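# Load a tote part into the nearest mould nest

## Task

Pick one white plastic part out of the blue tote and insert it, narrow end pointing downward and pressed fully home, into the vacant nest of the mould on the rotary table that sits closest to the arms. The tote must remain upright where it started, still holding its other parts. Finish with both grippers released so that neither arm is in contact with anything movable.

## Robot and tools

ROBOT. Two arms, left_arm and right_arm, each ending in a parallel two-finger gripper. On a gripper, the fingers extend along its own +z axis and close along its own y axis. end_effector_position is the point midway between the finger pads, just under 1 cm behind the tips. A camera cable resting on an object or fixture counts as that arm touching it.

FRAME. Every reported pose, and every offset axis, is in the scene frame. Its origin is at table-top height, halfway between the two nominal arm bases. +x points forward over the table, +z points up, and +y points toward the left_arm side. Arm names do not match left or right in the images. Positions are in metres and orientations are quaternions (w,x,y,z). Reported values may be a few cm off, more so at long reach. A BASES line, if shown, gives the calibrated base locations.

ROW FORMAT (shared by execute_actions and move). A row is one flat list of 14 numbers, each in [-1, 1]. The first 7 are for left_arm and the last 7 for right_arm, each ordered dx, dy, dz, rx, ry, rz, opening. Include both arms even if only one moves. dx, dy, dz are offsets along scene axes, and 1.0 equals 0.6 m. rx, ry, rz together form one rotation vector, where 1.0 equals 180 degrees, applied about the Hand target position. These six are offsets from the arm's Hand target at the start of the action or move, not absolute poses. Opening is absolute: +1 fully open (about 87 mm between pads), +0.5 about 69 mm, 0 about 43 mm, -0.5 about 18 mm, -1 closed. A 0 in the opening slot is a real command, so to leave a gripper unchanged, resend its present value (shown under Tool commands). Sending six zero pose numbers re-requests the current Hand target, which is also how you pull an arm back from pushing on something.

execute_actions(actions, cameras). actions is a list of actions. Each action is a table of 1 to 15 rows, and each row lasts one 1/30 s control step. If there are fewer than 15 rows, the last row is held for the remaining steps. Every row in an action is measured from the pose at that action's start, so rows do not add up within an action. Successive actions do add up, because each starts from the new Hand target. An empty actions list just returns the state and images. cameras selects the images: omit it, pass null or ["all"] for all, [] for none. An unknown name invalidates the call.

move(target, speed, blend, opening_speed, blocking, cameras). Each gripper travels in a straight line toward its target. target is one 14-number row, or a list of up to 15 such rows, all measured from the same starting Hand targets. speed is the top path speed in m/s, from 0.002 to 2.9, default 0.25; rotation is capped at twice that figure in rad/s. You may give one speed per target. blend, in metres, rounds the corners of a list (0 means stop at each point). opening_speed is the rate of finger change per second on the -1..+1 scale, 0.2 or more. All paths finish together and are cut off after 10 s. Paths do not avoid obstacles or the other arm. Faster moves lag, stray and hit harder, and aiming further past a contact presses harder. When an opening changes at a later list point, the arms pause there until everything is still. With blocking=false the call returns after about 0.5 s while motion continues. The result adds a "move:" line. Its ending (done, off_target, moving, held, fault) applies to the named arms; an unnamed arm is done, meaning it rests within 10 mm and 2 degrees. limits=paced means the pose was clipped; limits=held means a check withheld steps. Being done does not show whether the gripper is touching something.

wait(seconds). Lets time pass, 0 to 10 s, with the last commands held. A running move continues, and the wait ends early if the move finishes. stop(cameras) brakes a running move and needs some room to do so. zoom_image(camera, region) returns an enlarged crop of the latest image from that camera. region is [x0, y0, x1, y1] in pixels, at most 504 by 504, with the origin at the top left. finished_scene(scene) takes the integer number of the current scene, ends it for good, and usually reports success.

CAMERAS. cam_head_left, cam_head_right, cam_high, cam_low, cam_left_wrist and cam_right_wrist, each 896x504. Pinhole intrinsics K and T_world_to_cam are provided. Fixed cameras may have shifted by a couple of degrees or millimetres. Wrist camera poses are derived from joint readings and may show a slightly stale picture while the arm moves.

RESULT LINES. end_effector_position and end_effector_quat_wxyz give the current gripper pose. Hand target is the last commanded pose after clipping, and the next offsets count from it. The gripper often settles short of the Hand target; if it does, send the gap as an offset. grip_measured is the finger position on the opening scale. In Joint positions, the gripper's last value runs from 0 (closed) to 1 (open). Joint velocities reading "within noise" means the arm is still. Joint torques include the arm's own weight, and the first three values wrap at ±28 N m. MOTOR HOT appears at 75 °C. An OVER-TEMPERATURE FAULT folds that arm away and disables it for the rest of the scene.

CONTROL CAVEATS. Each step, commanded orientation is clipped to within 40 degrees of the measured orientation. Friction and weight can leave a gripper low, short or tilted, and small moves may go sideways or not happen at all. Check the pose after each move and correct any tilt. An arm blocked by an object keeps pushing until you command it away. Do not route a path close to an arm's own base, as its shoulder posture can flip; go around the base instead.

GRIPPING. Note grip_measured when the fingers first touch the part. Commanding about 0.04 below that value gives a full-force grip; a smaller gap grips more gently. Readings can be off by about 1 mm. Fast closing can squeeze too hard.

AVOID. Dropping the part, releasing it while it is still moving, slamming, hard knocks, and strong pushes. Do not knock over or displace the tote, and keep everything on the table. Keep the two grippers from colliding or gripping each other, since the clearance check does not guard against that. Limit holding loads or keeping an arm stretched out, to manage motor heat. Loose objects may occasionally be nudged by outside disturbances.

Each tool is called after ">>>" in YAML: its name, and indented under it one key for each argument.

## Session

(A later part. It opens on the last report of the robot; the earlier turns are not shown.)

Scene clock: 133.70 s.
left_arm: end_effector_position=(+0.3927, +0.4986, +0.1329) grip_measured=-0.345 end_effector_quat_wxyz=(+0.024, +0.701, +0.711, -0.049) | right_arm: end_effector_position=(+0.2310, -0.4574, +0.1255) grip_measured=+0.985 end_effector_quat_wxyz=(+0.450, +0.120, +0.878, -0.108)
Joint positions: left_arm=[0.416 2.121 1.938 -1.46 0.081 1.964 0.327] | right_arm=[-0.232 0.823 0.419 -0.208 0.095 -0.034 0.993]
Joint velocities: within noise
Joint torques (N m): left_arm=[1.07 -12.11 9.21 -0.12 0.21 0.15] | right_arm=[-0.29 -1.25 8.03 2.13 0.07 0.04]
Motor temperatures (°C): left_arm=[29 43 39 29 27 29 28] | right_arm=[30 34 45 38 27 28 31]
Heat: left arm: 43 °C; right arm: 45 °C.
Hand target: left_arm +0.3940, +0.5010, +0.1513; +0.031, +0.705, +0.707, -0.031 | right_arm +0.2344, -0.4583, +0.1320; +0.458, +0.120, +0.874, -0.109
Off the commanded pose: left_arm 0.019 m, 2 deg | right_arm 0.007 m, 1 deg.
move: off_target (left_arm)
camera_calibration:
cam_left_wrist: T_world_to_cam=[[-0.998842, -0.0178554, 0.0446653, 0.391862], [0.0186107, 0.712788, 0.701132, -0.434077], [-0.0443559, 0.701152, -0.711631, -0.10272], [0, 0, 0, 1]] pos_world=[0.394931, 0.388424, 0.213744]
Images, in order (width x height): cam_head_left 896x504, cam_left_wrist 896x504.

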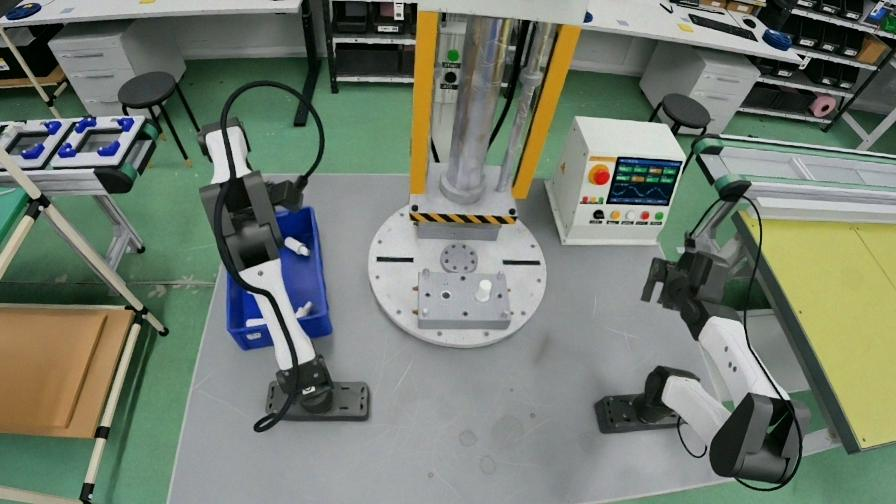

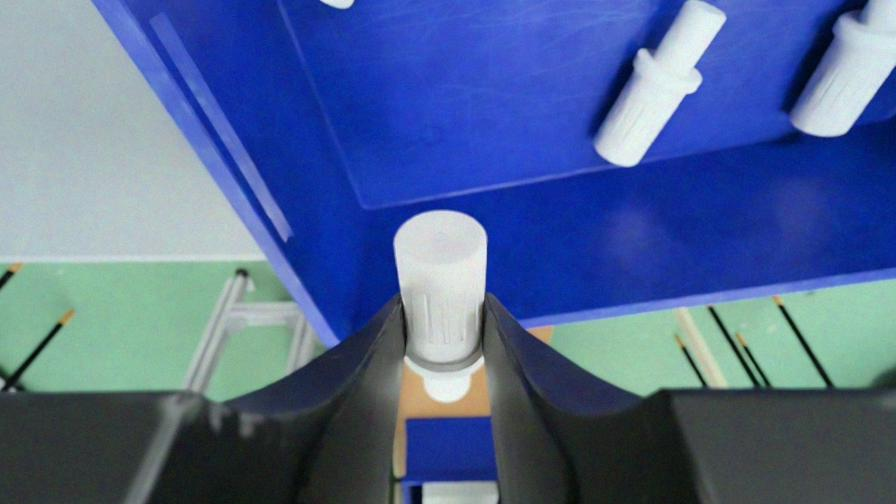

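>>> move:
  target:
    - [-0.05,-0.03,0.12,0,0,0,-0.45,0,0,0,0,0,0,1]
    - [-0.24,-0.39,0.27,-0.3656,-0.4219,0.4135,-0.45,0,0,0,0,0,0,1]
  speed: [0.2,0.4]
  cameras: ["cam_left_wrist","cam_head_right","cam_low"]

Scene clock: 184.63 s.
left_arm: end_effector_position=(+0.2489, +0.2676, +0.3159) grip_measured=-0.345 end_effector_quat_wxyz=(+0.742, -0.041, +0.668, +0.048) | right_arm: end_effector_position=(+0.2310, -0.4574, +0.1255) grip_measured=+0.985 end_effector_quat_wxyz=(+0.450, +0.120, +0.878, -0.108)
Joint positions: left_arm=[-1.007 0.363 0.448 0.166 -1.134 0.232 0.327] | right_arm=[-0.232 0.823 0.419 -0.208 0.095 -0.034 0.993]
Joint velocities: within noise
Joint torques (N m): left_arm=[0.59 2.35 6.9 1.62 0.09 0.01] | right_arm=[-0.44 -1.22 8.14 2.12 0.08 0]
Motor temperatures (°C): left_arm=[29 45 42 29 27 29 29] | right_arm=[30 34 46 39 27 28 31]
Heat: left arm: 45 °C; right arm: 46 °C.
Hand target: left_arm +0.2501, +0.2669, +0.3133; +0.741, -0.046, +0.667, +0.052 | right_arm +0.2344, -0.4583, +0.1320; +0.458, +0.120, +0.874, -0.109
Off the commanded pose: left_arm 0.003 m, 1 deg | right_arm 0.007 m, 1 deg.
move: done
camera_calibration:
cam_left_wrist: T_world_to_cam=[[0.118526, -0.992947, 0.00262724, 0.232069], [-0.69441, -0.0847809, -0.714568, 0.442994], [0.709751, 0.0828705, -0.699561, 0.157019], [0, 0, 0, 1]] pos_world=[0.168669, 0.254977, 0.425784]
Images, in order (width x height): cam_head_right 896x504, cam_low 896x504, cam_left_wrist 896x504.

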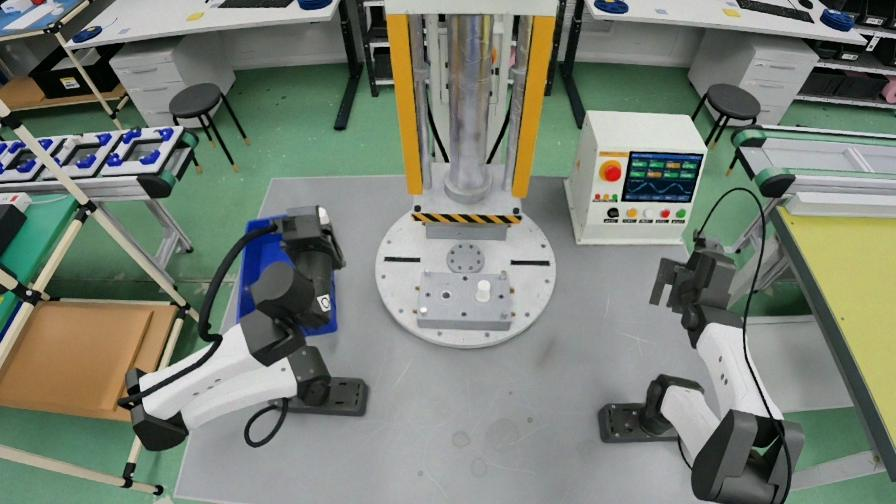

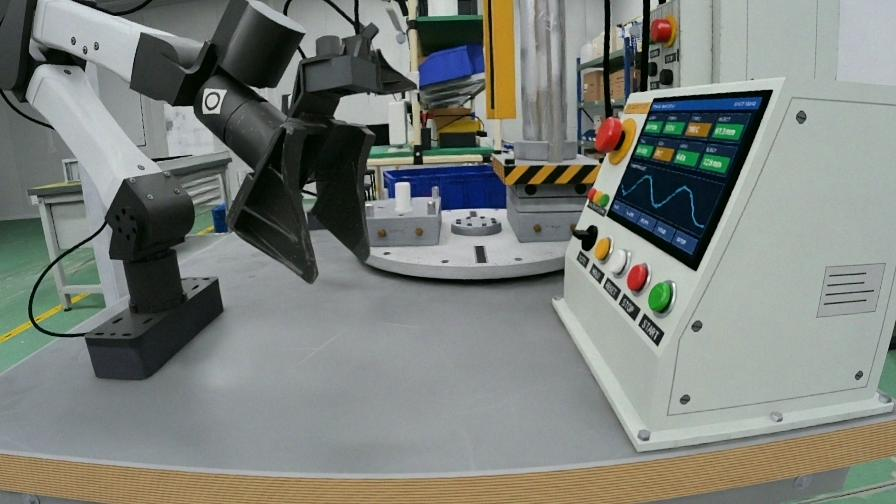

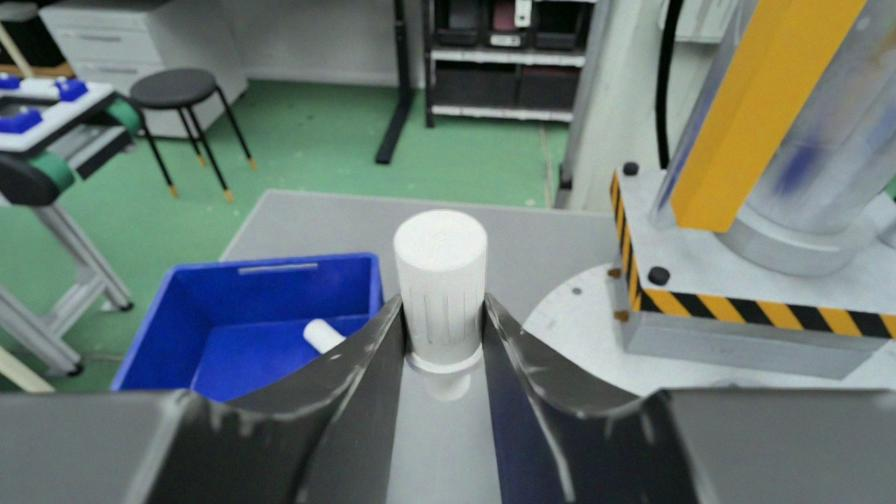

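>>> move:
  target:
    - [-0.025,-0.373,-0.05,0,0,0,-0.45,0,0,0,0,0,0,1]
    - [-0.025,-0.373,-0.255,0,0,0,-0.45,0,0,0,0,0,0,1]
  speed: [0.3,0.15]
  cameras: ["cam_left_wrist","cam_low","cam_head_right"]

>>> zoom_image:
  camera: "cam_left_wrist"
  region: [370, 300, 520, 480]

>>> zoom_image:
  camera: "cam_low"
  region: [350, 130, 450, 230]

>>> zoom_image:
  camera: "cam_head_right"
  region: [390, 230, 530, 350]

Scene clock: 199.67 s.
left_arm: end_effector_position=(+0.2364, +0.0428, +0.1620) grip_measured=-0.345 end_effector_quat_wxyz=(+0.705, -0.035, +0.706, +0.049) | right_arm: end_effector_position=(+0.2310, -0.4574, +0.1255) grip_measured=+0.985 end_effector_quat_wxyz=(+0.450, +0.120, +0.878, -0.108)
Joint positions: left_arm=[-1.441 1.716 0.624 0.903 -1.572 -0.168 0.327] | right_arm=[-0.232 0.823 0.419 -0.208 0.095 -0.034 0.993]
Joint velocities: within noise
Joint torques (N m): left_arm=[0.38 -5.35 5.83 1.37 -0.15 -0.13] | right_arm=[-0.25 -1.32 8.13 2.11 0.09 0]
Motor temperatures (°C): left_arm=[29 42 41 31 27 29 29] | right_arm=[30 34 46 40 27 28 31]
Heat: left arm: 42 °C; right arm: 46 °C.
Hand target: left_arm +0.2351, +0.0432, +0.1603; +0.741, -0.046, +0.667, +0.052 | right_arm +0.2344, -0.4583, +0.1320; +0.458, +0.120, +0.874, -0.109
Off the commanded pose: left_arm 0.002 m, 6 deg | right_arm 0.007 m, 1 deg.
joint sent to its limit (left arm) — joint 5 (wrist yaw), lower limit. The joint targets are off in orientation, not in position.
move: off_target (left_arm)
camera_calibration:
cam_left_wrist: T_world_to_cam=[[0.110515, -0.993773, -0.0142266, 0.0153624], [-0.76717, -0.0761975, -0.636902, 0.309533], [0.631852, 0.0813017, -0.770813, 0.106932], [0, 0, 0, 1]] pos_world=[0.168202, 0.0301587, 0.279785]
Images, in order (width x height): cam_head_right 896x504, cam_low 896x504, cam_left_wrist 896x504.

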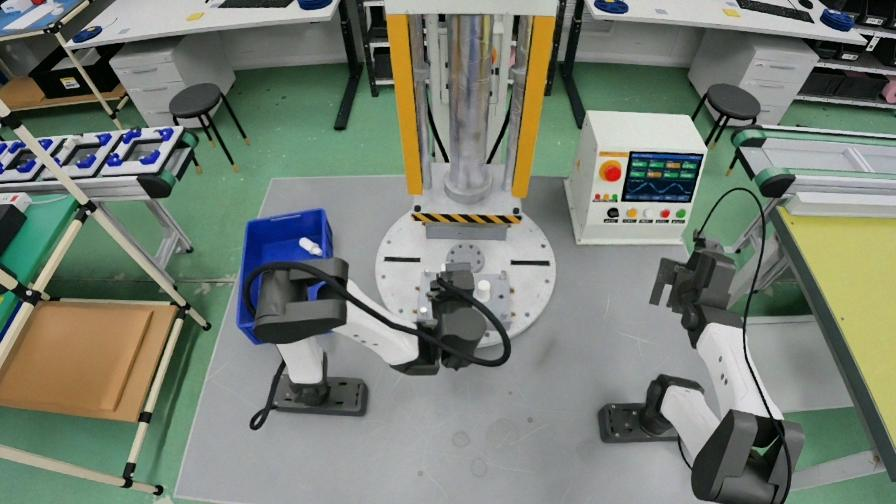

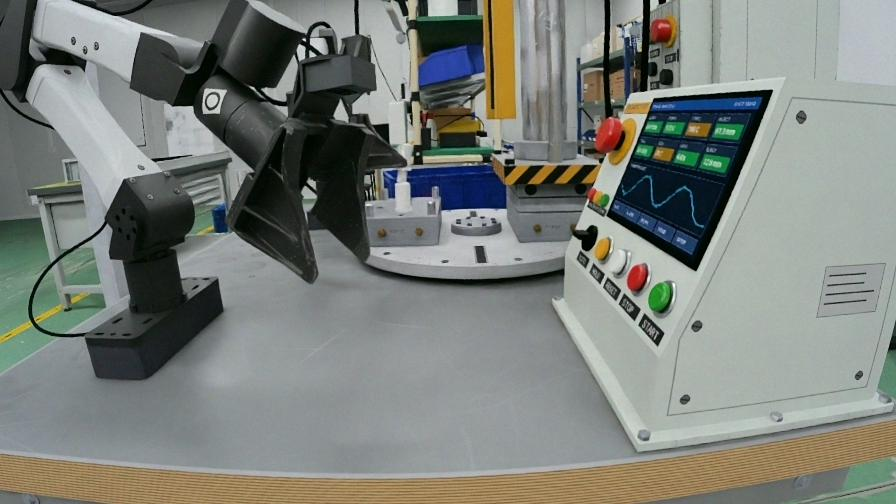

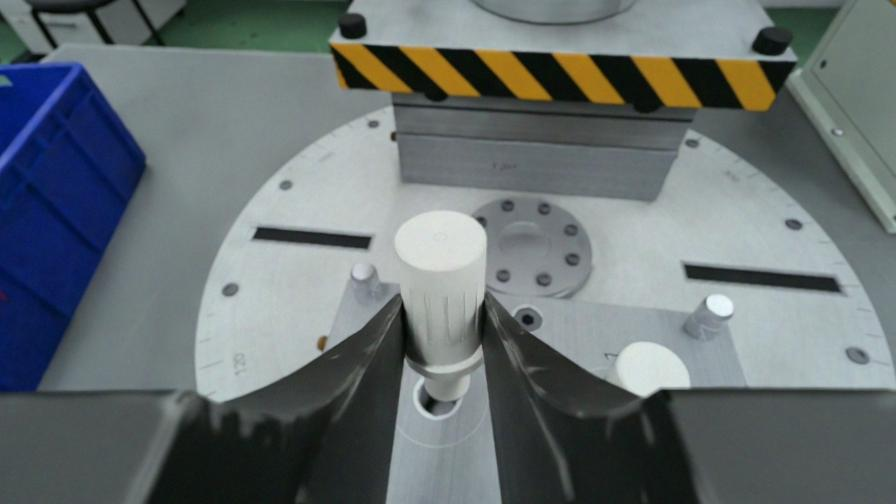

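Scaled by 2.800 from the camera's 896x504 image, which has a finer 1280x720 frame.

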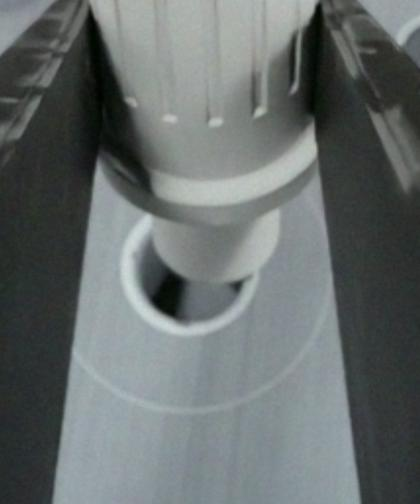

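Scaled by 5.040 from the camera's 896x504 image, which has a finer 1280x720 frame.

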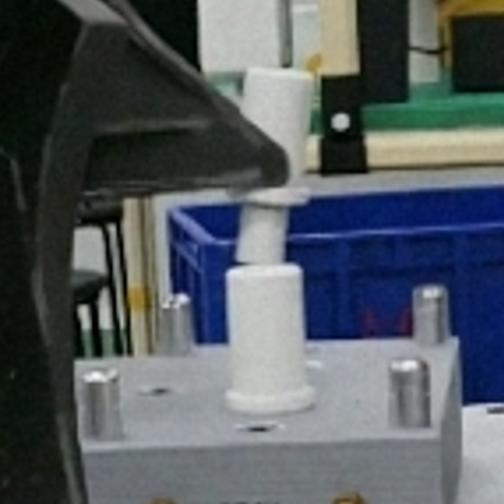

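Scaled by 3.600 from the camera's 896x504 image, which has a finer 1280x720 frame.

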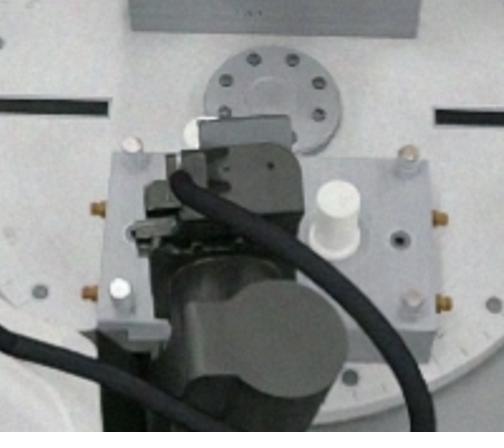

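>>> move:
  target: [0,0,0,0,0,-0.044,-0.45,0,0,0,0,0,0,1]
  speed: 0.1
  cameras: ["cam_left_wrist","cam_low"]

>>> zoom_image:
  camera: "cam_left_wrist"
  region: [370, 300, 520, 480]

>>> zoom_image:
  camera: "cam_low"
  region: [350, 130, 450, 230]

Scene clock: 220.43 s.
left_arm: end_effector_position=(+0.2357, +0.0477, +0.1566) grip_measured=-0.345 end_effector_quat_wxyz=(+0.712, +0.026, +0.701, +0.031) | right_arm: end_effector_position=(+0.2310, -0.4574, +0.1255) grip_measured=+0.985 end_effector_quat_wxyz=(+0.450, +0.120, +0.878, -0.108)
Joint positions: left_arm=[-1.441 1.782 0.495 1.417 -1.46 0.211 0.327] | right_arm=[-0.232 0.823 0.419 -0.208 0.095 -0.034 0.993]
Joint velocities: within noise
Joint torques (N m): left_arm=[0.47 -4.55 4.21 2.36 0.33 -0.01] | right_arm=[-0.35 -1.28 8.24 2.15 0.07 0.04]
Motor temperatures (°C): left_arm=[29 40 41 32 27 29 29] | right_arm=[29 34 46 40 27 28 31]
Heat: left arm: 41 °C; right arm: 46 °C.
Hand target: left_arm +0.2351, +0.0432, +0.1604; +0.743, +0.000, +0.669, +0.001 | right_arm +0.2344, -0.4583, +0.1320; +0.458, +0.120, +0.874, -0.109
Off the commanded pose: left_arm 0.006 m, 7 deg | right_arm 0.007 m, 1 deg.
move: off_target (left_arm)
camera_calibration:
cam_left_wrist: T_world_to_cam=[[0.000287518, -0.997218, -0.0745448, 0.0558726], [-0.762081, 0.0480478, -0.645696, 0.300177], [0.647481, 0.0569948, -0.759947, 0.0985035], [0, 0, 0, 1]] pos_world=[0.164964, 0.03568, 0.272846]
Images, in order (width x height): cam_low 896x504, cam_left_wrist 896x504.

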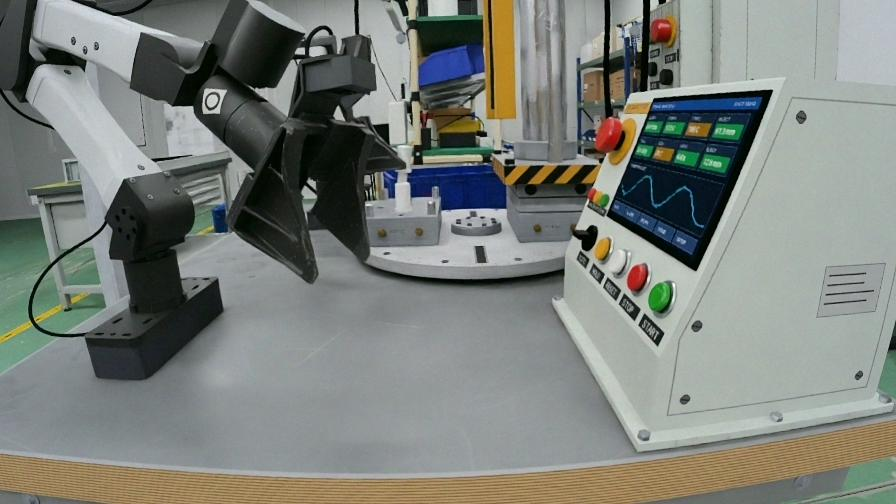

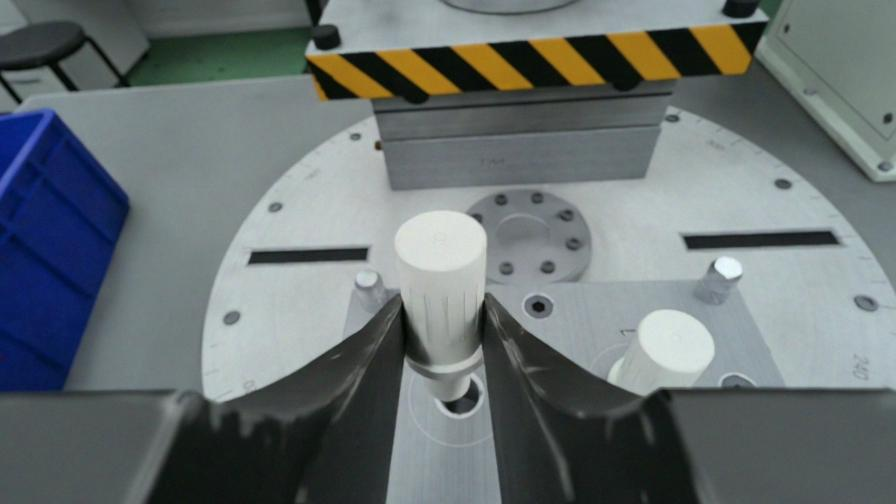

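Scaled by 2.800 from the camera's 896x504 image, which has a finer 1280x720 frame.

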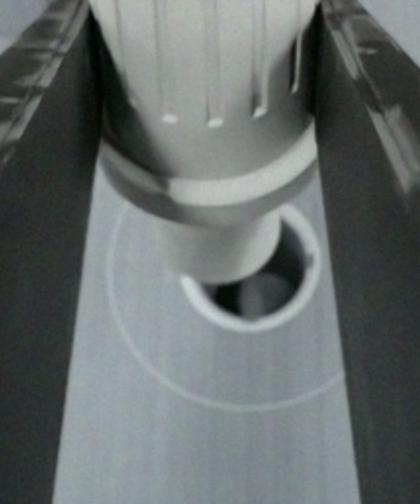

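Scaled by 5.040 from the camera's 896x504 image, which has a finer 1280x720 frame.

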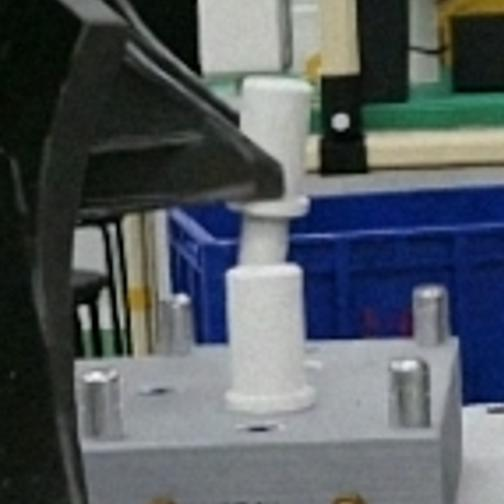

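>>> move:
  target: [0.01,-0.005,0,-0.026,-0.026,0,-0.45,0,0,0,0,0,0,1]
  speed: 0.1
  cameras: ["cam_left_wrist","cam_low"]

>>> zoom_image:
  camera: "cam_left_wrist"
  region: [370, 300, 520, 480]

>>> zoom_image:
  camera: "cam_low"
  region: [350, 130, 450, 230]

Scene clock: 232.93 s.
left_arm: end_effector_position=(+0.2386, +0.0438, +0.1535) grip_measured=-0.345 end_effector_quat_wxyz=(+0.713, +0.020, +0.701, +0.016) | right_arm: end_effector_position=(+0.2310, -0.4574, +0.1255) grip_measured=+0.985 end_effector_quat_wxyz=(+0.450, +0.120, +0.878, -0.108)
Joint positions: left_arm=[-1.432 1.795 0.495 1.42 -1.436 0.17 0.327] | right_arm=[-0.232 0.823 0.419 -0.208 0.095 -0.034 0.993]
Joint velocities: within noise
Joint torques (N m): left_arm=[1.36 -4.59 4.08 2.7 0.32 -0.14] | right_arm=[-0.32 -1.31 8.13 2.13 0.08 0]
Motor temperatures (°C): left_arm=[29 39 40 34 27 29 29] | right_arm=[29 34 47 40 27 28 31]
Heat: left arm: 40 °C; right arm: 47 °C.
Hand target: left_arm +0.2411, +0.0402, +0.1603; +0.769, -0.030, +0.638, -0.027 | right_arm +0.2344, -0.4583, +0.1320; +0.458, +0.120, +0.874, -0.109
Off the commanded pose: left_arm 0.008 m, 12 deg | right_arm 0.007 m, 1 deg.
joint sent to its limit (left arm) — joint 4 (wrist pitch), upper limit. The joint targets are off in orientation, not in position.
move: off_target (left_arm)
camera_calibration:
cam_left_wrist: T_world_to_cam=[[-0.0137755, -0.998902, -0.0447781, 0.0505616], [-0.760428, 0.0395446, -0.648218, 0.300906], [0.649277, 0.025121, -0.760137, 0.0955578], [0, 0, 0, 1]] pos_world=[0.16747, 0.0362063, 0.269953]
Images, in order (width x height): cam_low 896x504, cam_left_wrist 896x504.

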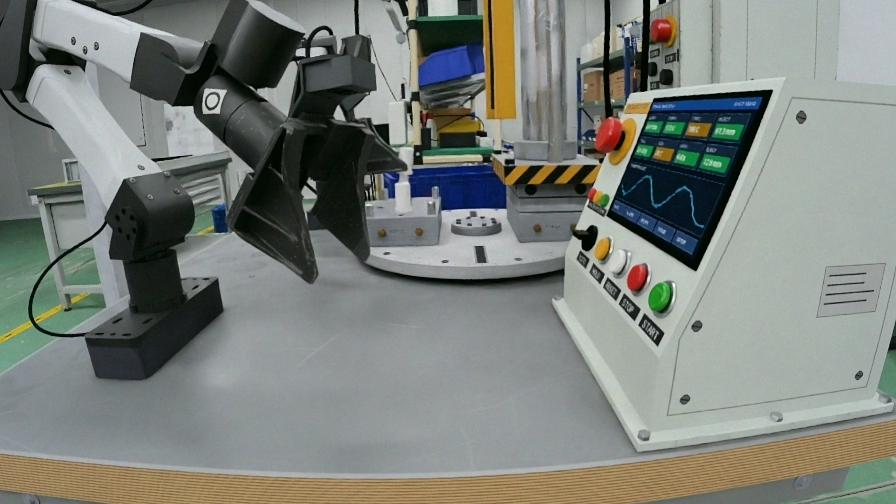

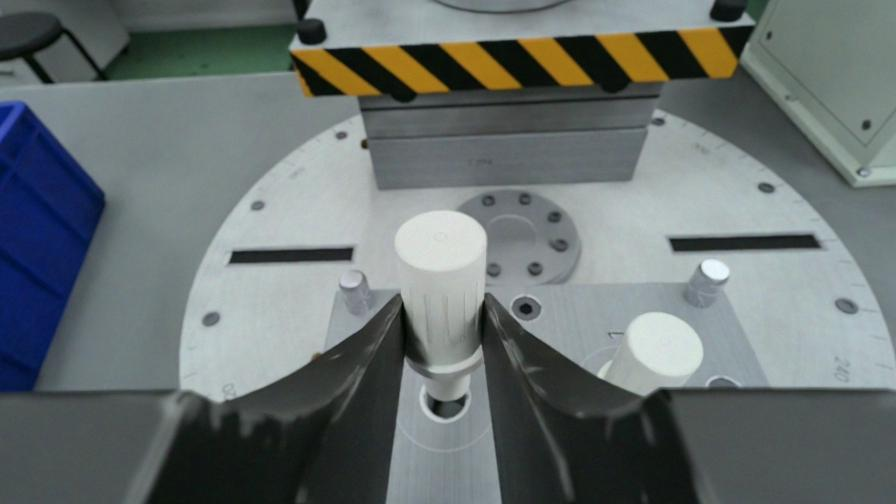

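Scaled by 2.800 from the camera's 896x504 image, which has a finer 1280x720 frame.

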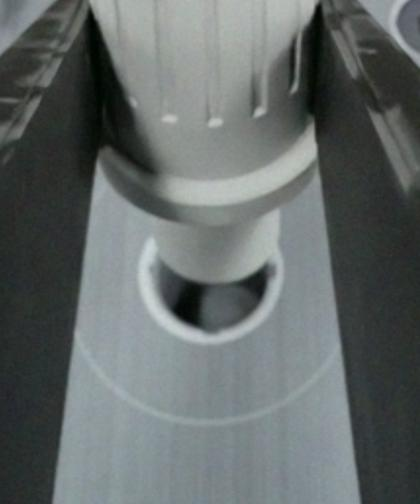

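Scaled by 5.040 from the camera's 896x504 image, which has a finer 1280x720 frame.

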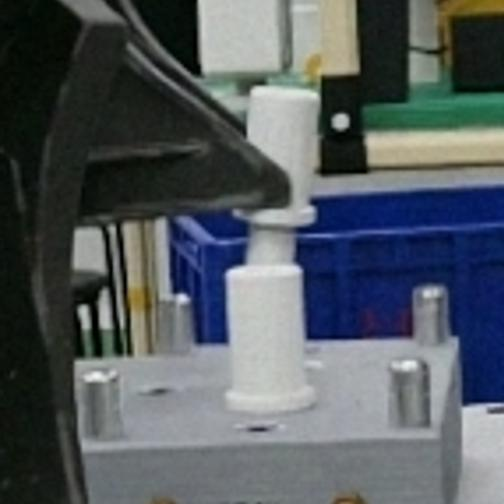

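>>> move:
  target: [0,0,0,0,0,-0.04,-0.45,0,0,0,0,0,0,1]
  speed: 0.1
  cameras: ["cam_left_wrist","cam_low"]

>>> zoom_image:
  camera: "cam_left_wrist"
  region: [370, 300, 520, 480]

>>> zoom_image:
  camera: "cam_low"
  region: [350, 130, 450, 230]

Scene clock: 248.93 s.
left_arm: end_effector_position=(+0.2389, +0.0446, +0.1382) grip_measured=-0.345 end_effector_quat_wxyz=(+0.711, +0.073, +0.700, -0.011) | right_arm: end_effector_position=(+0.2310, -0.4574, +0.1255) grip_measured=+0.985 end_effector_quat_wxyz=(+0.450, +0.120, +0.878, -0.108)
Joint positions: left_arm=[-1.417 1.79 0.411 1.42 -1.31 0.129 0.327] | right_arm=[-0.232 0.823 0.419 -0.208 0.095 -0.034 0.993]
Joint velocities: within noise
Joint torques (N m): left_arm=[1.4 -7.47 3.85 2.82 0.28 -0.17] | right_arm=[-0.34 -1.28 8.17 2.1 0.06 0]
Motor temperatures (°C): left_arm=[29 38 39 37 27 29 29] | right_arm=[29 34 47 41 27 28 31]
Heat: left arm: 39 °C; right arm: 47 °C.
Hand target: left_arm +0.2411, +0.0402, +0.1604; +0.766, +0.010, +0.638, -0.075 | right_arm +0.2344, -0.4583, +0.1320; +0.458, +0.120, +0.874, -0.109
Off the commanded pose: left_arm 0.023 m, 14 deg | right_arm 0.007 m, 1 deg.
joint sent to its limit (left arm) — joint 4 (wrist pitch), upper limit. The joint targets are off in orientation, not in position.
move: off_target (left_arm)
camera_calibration:
cam_left_wrist: T_world_to_cam=[[-0.125389, -0.988651, -0.0827437, 0.0821519], [-0.751806, 0.149107, -0.642305, 0.283453], [0.647353, -0.0183308, -0.76197, 0.0863131], [0, 0, 0, 1]] pos_world=[0.167528, 0.0405369, 0.254629]
Images, in order (width x height): cam_low 896x504, cam_left_wrist 896x504.

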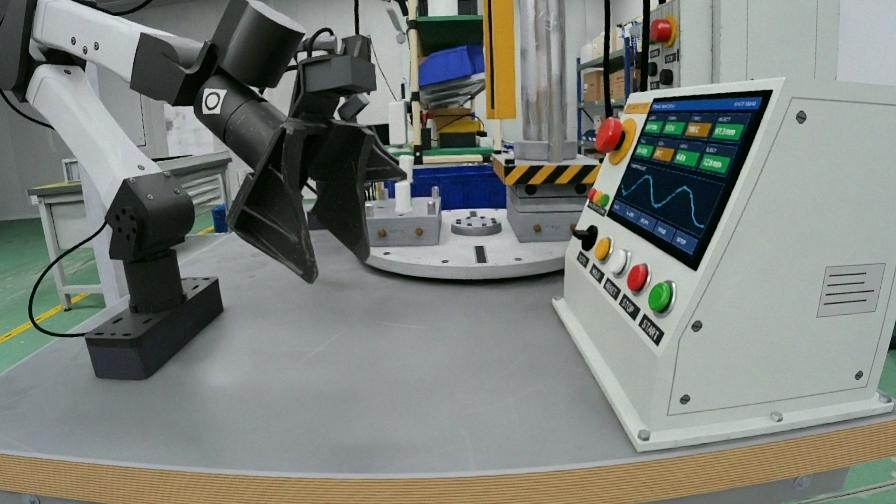

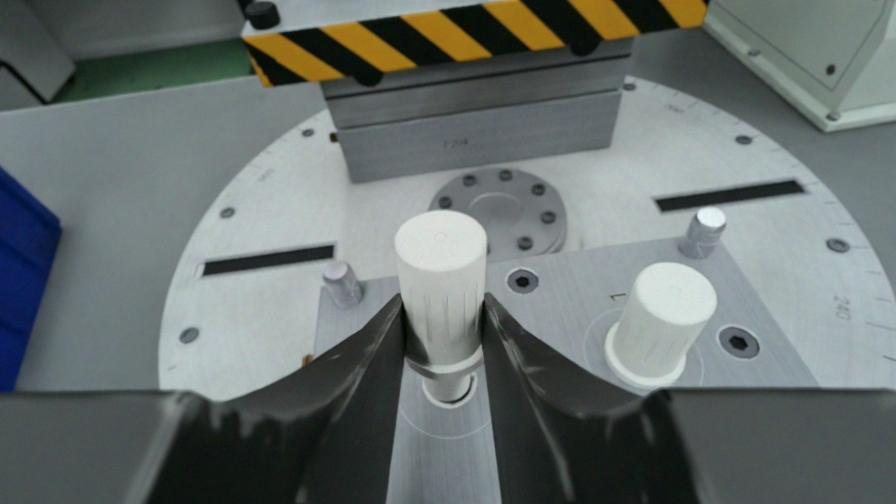

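Scaled by 2.800 from the camera's 896x504 image, which has a finer 1280x720 frame.

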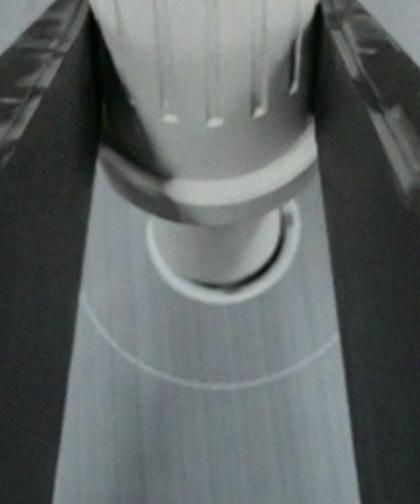

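Scaled by 5.040 from the camera's 896x504 image, which has a finer 1280x720 frame.

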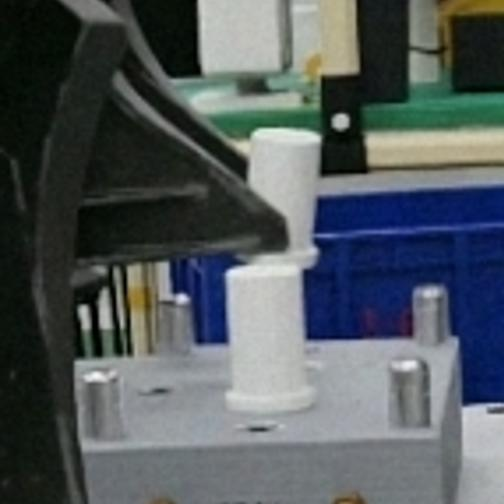

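>>> move:
  target: [0,0,0.006,-0.045,0.02,0,-0.45,0,0,0,0,0,0,1]
  speed: 0.1
  cameras: ["cam_left_wrist","cam_low"]

>>> zoom_image:
  camera: "cam_left_wrist"
  region: [370, 300, 520, 480]

>>> zoom_image:
  camera: "cam_low"
  region: [350, 130, 450, 230]

Scene clock: 279.90 s.
left_arm: end_effector_position=(+0.2381, +0.0390, +0.1435) grip_measured=-0.345 end_effector_quat_wxyz=(+0.709, +0.019, +0.701, -0.067) | right_arm: end_effector_position=(+0.2310, -0.4574, +0.1255) grip_measured=+0.985 end_effector_quat_wxyz=(+0.450, +0.120, +0.878, -0.108)
Joint positions: left_arm=[-1.417 1.769 0.409 1.42 -1.309 -0.009 0.327] | right_arm=[-0.232 0.823 0.419 -0.208 0.095 -0.034 0.993]
Joint velocities: within noise
Joint torques (N m): left_arm=[1.54 -6.83 3.67 2.8 0.05 -0.14] | right_arm=[-0.39 -1.36 8.17 2.12 0.1 0.03]
Motor temperatures (°C): left_arm=[29 38 38 41 27 29 30] | right_arm=[29 34 47 41 27 28 31]
Heat: left arm: 41 °C; right arm: 47 °C.
Hand target: left_arm +0.2411, +0.0402, +0.1639; +0.744, -0.047, +0.655, -0.120 | right_arm +0.2344, -0.4583, +0.1320; +0.458, +0.120, +0.874, -0.109
Off the commanded pose: left_arm 0.021 m, 12 deg | right_arm 0.007 m, 1 deg.
joint sent to its limit (left arm) — joint 4 (wrist pitch), upper limit. The joint targets are off in orientation, not in position.
move: off_target (left_arm)
camera_calibration:
cam_left_wrist: T_world_to_cam=[[-0.128394, -0.989014, 0.0732615, 0.0553331], [-0.760399, 0.0507533, -0.64747, 0.293721], [0.636639, -0.138839, -0.758561, 0.0975035], [0, 0, 0, 1]] pos_world=[0.168375, 0.0533551, 0.260085]
Images, in order (width x height): cam_low 896x504, cam_left_wrist 896x504.

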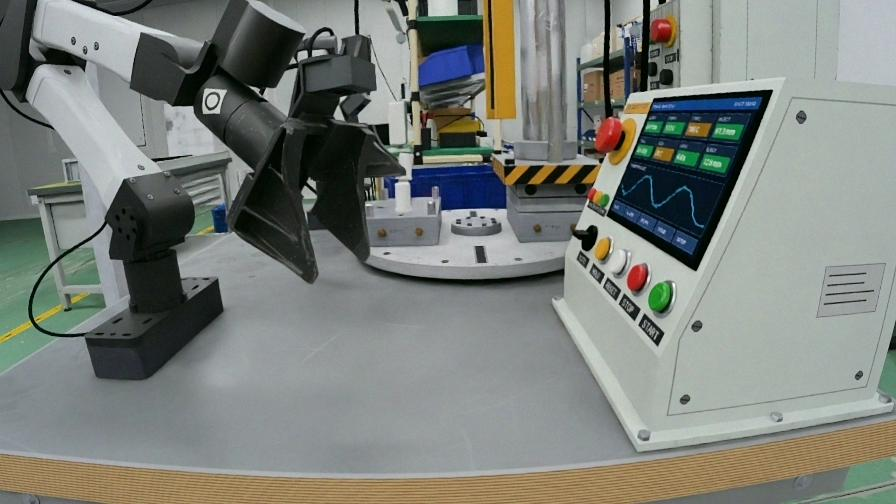

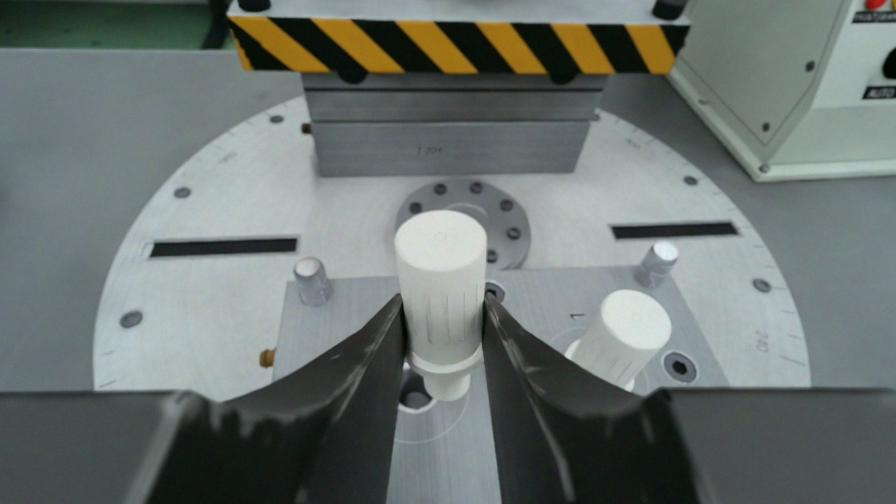

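Scaled by 2.800 from the camera's 896x504 image, which has a finer 1280x720 frame.

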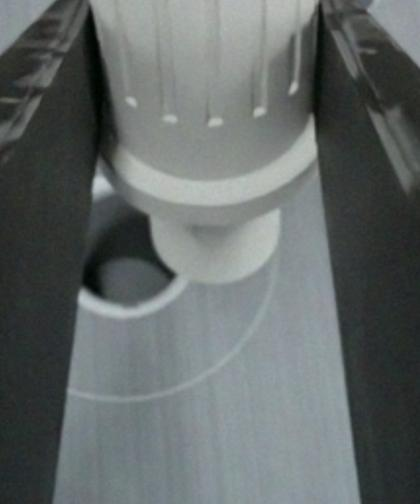

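Scaled by 5.040 from the camera's 896x504 image, which has a finer 1280x720 frame.

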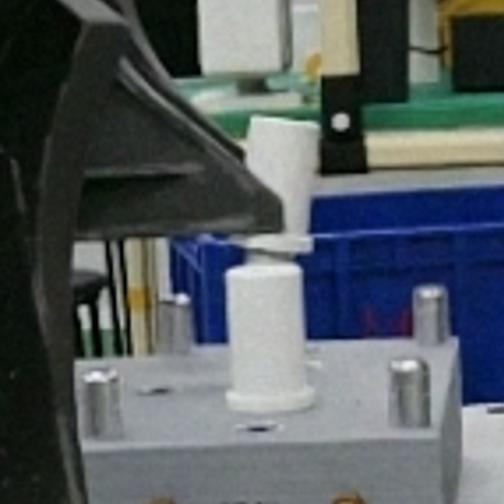

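>>> move:
  target: [0,0.011,0.004,0.022,0,0,-0.45,0,0,0,0,0,0,1]
  speed: 0.1
  cameras: ["cam_left_wrist","cam_low"]

>>> zoom_image:
  camera: "cam_left_wrist"
  region: [370, 300, 520, 480]

>>> zoom_image:
  camera: "cam_low"
  region: [350, 130, 450, 230]

Scene clock: 295.40 s.
left_arm: end_effector_position=(+0.2389, +0.0474, +0.1436) grip_measured=-0.345 end_effector_quat_wxyz=(+0.711, +0.037, +0.701, -0.045) | right_arm: end_effector_position=(+0.2310, -0.4574, +0.1255) grip_measured=+0.985 end_effector_quat_wxyz=(+0.450, +0.120, +0.878, -0.108)
Joint positions: left_arm=[-1.412 1.752 0.389 1.42 -1.309 0.046 0.327] | right_arm=[-0.232 0.823 0.419 -0.208 0.095 -0.034 0.993]
Joint velocities: within noise
Joint torques (N m): left_arm=[1.36 -7.27 3.92 2.81 0.15 0.03] | right_arm=[-0.31 -1.33 8.21 2.15 0.06 0.02]
Motor temperatures (°C): left_arm=[29 39 38 43 27 29 30] | right_arm=[29 34 47 41 27 28 31]
Heat: left arm: 43 °C; right arm: 47 °C.
Hand target: left_arm +0.2411, +0.0467, +0.1663; +0.746, -0.021, +0.659, -0.097 | right_arm +0.2344, -0.4583, +0.1320; +0.458, +0.120, +0.874, -0.109
Off the commanded pose: left_arm 0.023 m, 11 deg | right_arm 0.007 m, 1 deg.
joint sent to its limit (left arm) — joint 4 (wrist pitch), upper limit. The joint targets are off in orientation, not in position.
move: off_target (left_arm)
camera_calibration:
cam_left_wrist: T_world_to_cam=[[-0.123303, -0.992243, 0.015804, 0.0709126], [-0.756914, 0.0837359, -0.648128, 0.291632], [0.641777, -0.091878, -0.761368, 0.0951763], [0, 0, 0, 1]] pos_world=[0.168402, 0.0546871, 0.260358]
Images, in order (width x height): cam_low 896x504, cam_left_wrist 896x504.

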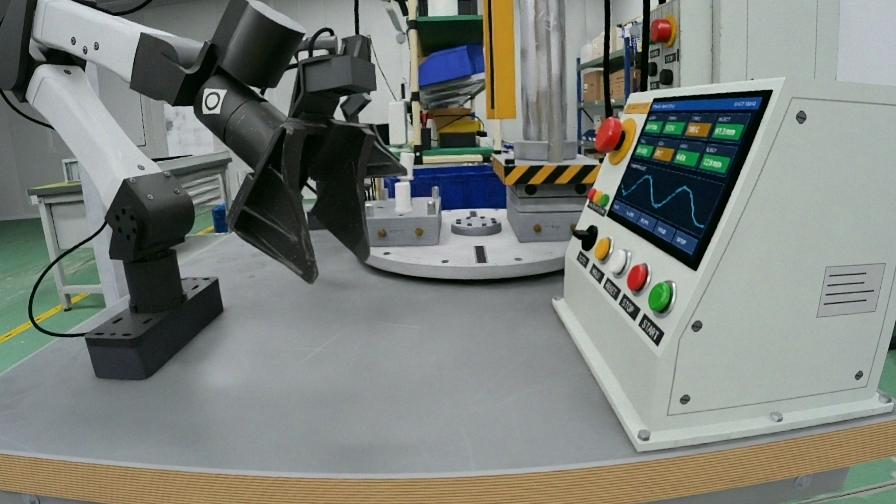

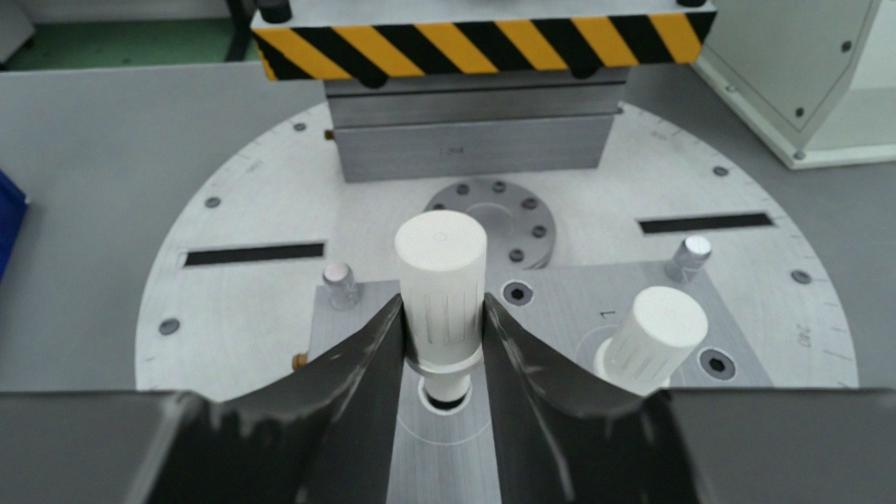

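Scaled by 2.800 from the camera's 896x504 image, which has a finer 1280x720 frame.

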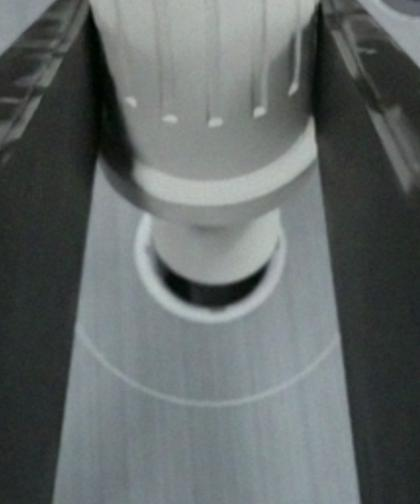

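Scaled by 5.040 from the camera's 896x504 image, which has a finer 1280x720 frame.

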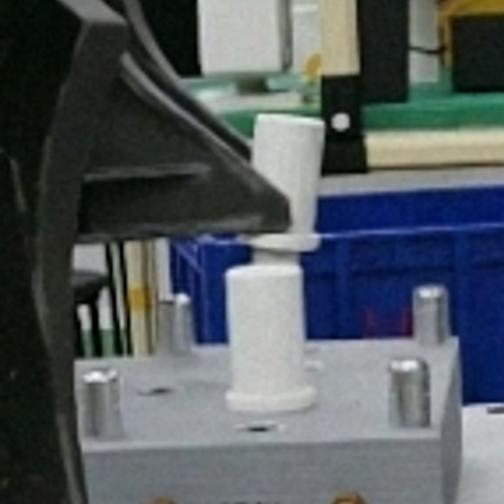

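>>> move:
  target:
    - [0.009,0,0,0,0,0,-0.45,0,0,0,0,0,0,1]
    - [0.009,0,-0.016,0,0,0,-0.45,0,0,0,0,0,0,1]
  speed: 0.05
  cameras: ["cam_left_wrist","cam_low"]

>>> zoom_image:
  camera: "cam_left_wrist"
  region: [370, 300, 520, 480]

>>> zoom_image:
  camera: "cam_low"
  region: [350, 130, 450, 230]

Scene clock: 307.63 s.
left_arm: end_effector_position=(+0.2442, +0.0502, +0.1463) grip_measured=-0.345 end_effector_quat_wxyz=(+0.712, +0.024, +0.700, -0.048) | right_arm: end_effector_position=(+0.2310, -0.4574, +0.1255) grip_measured=+0.985 end_effector_quat_wxyz=(+0.450, +0.120, +0.878, -0.108)
Joint positions: left_arm=[-1.391 1.742 0.388 1.42 -1.301 0.031 0.327] | right_arm=[-0.232 0.823 0.419 -0.208 0.095 -0.034 0.993]
Joint velocities: within noise
Joint torques (N m): left_arm=[1.39 -4.08 3.75 2.81 0.29 -0.14] | right_arm=[-0.35 -1.26 8.12 2.13 0.08 0.03]
Motor temperatures (°C): left_arm=[29 39 38 44 27 29 30] | right_arm=[29 34 48 42 27 28 31]
Heat: left arm: 44 °C; right arm: 48 °C.
Hand target: left_arm +0.2465, +0.0469, +0.1567; +0.746, -0.021, +0.659, -0.097 | right_arm +0.2344, -0.4583, +0.1320; +0.458, +0.120, +0.874, -0.109
Off the commanded pose: left_arm 0.011 m, 10 deg | right_arm 0.007 m, 1 deg.
joint sent to its limit (left arm) — joint 4 (wrist pitch), upper limit. The joint targets are off in orientation, not in position.
move: off_target (left_arm)
camera_calibration:
cam_left_wrist: T_world_to_cam=[[-0.110299, -0.993118, 0.0393814, 0.0677483], [-0.75766, 0.0583718, -0.650034, 0.298956], [0.643262, -0.101536, -0.758884, 0.0938426], [0, 0, 0, 1]] pos_world=[0.173614, 0.0593599, 0.262879]
Images, in order (width x height): cam_low 896x504, cam_left_wrist 896x504.

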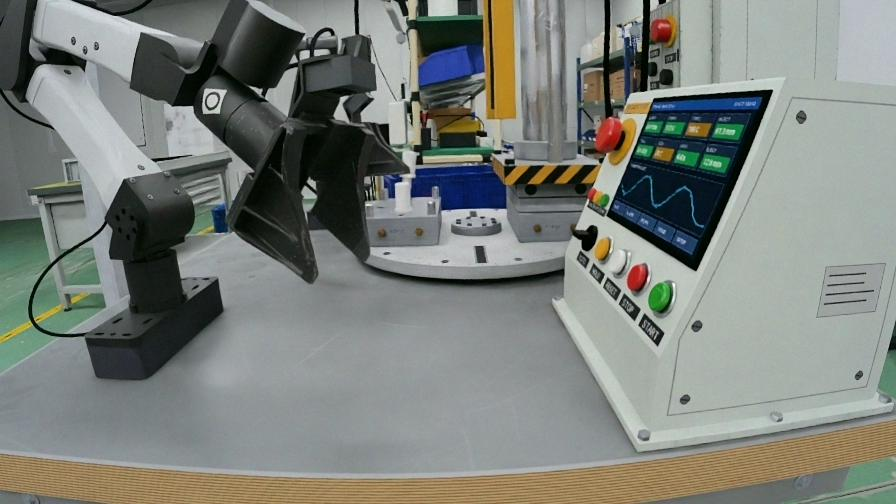

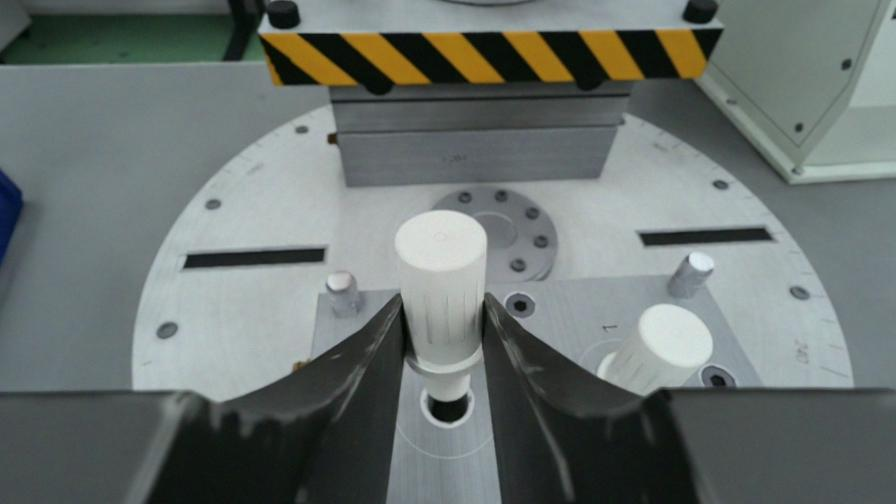

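Scaled by 2.800 from the camera's 896x504 image, which has a finer 1280x720 frame.

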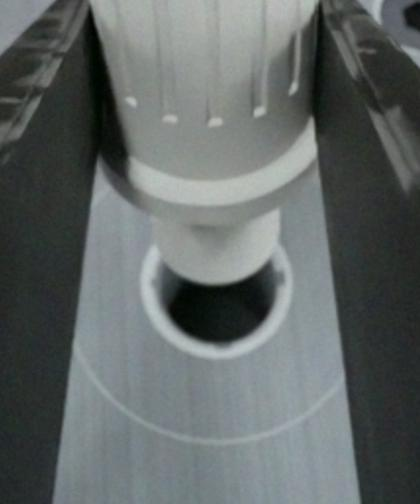

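Scaled by 5.040 from the camera's 896x504 image, which has a finer 1280x720 frame.

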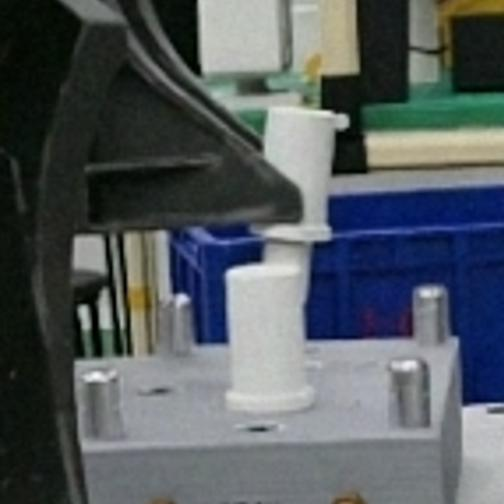

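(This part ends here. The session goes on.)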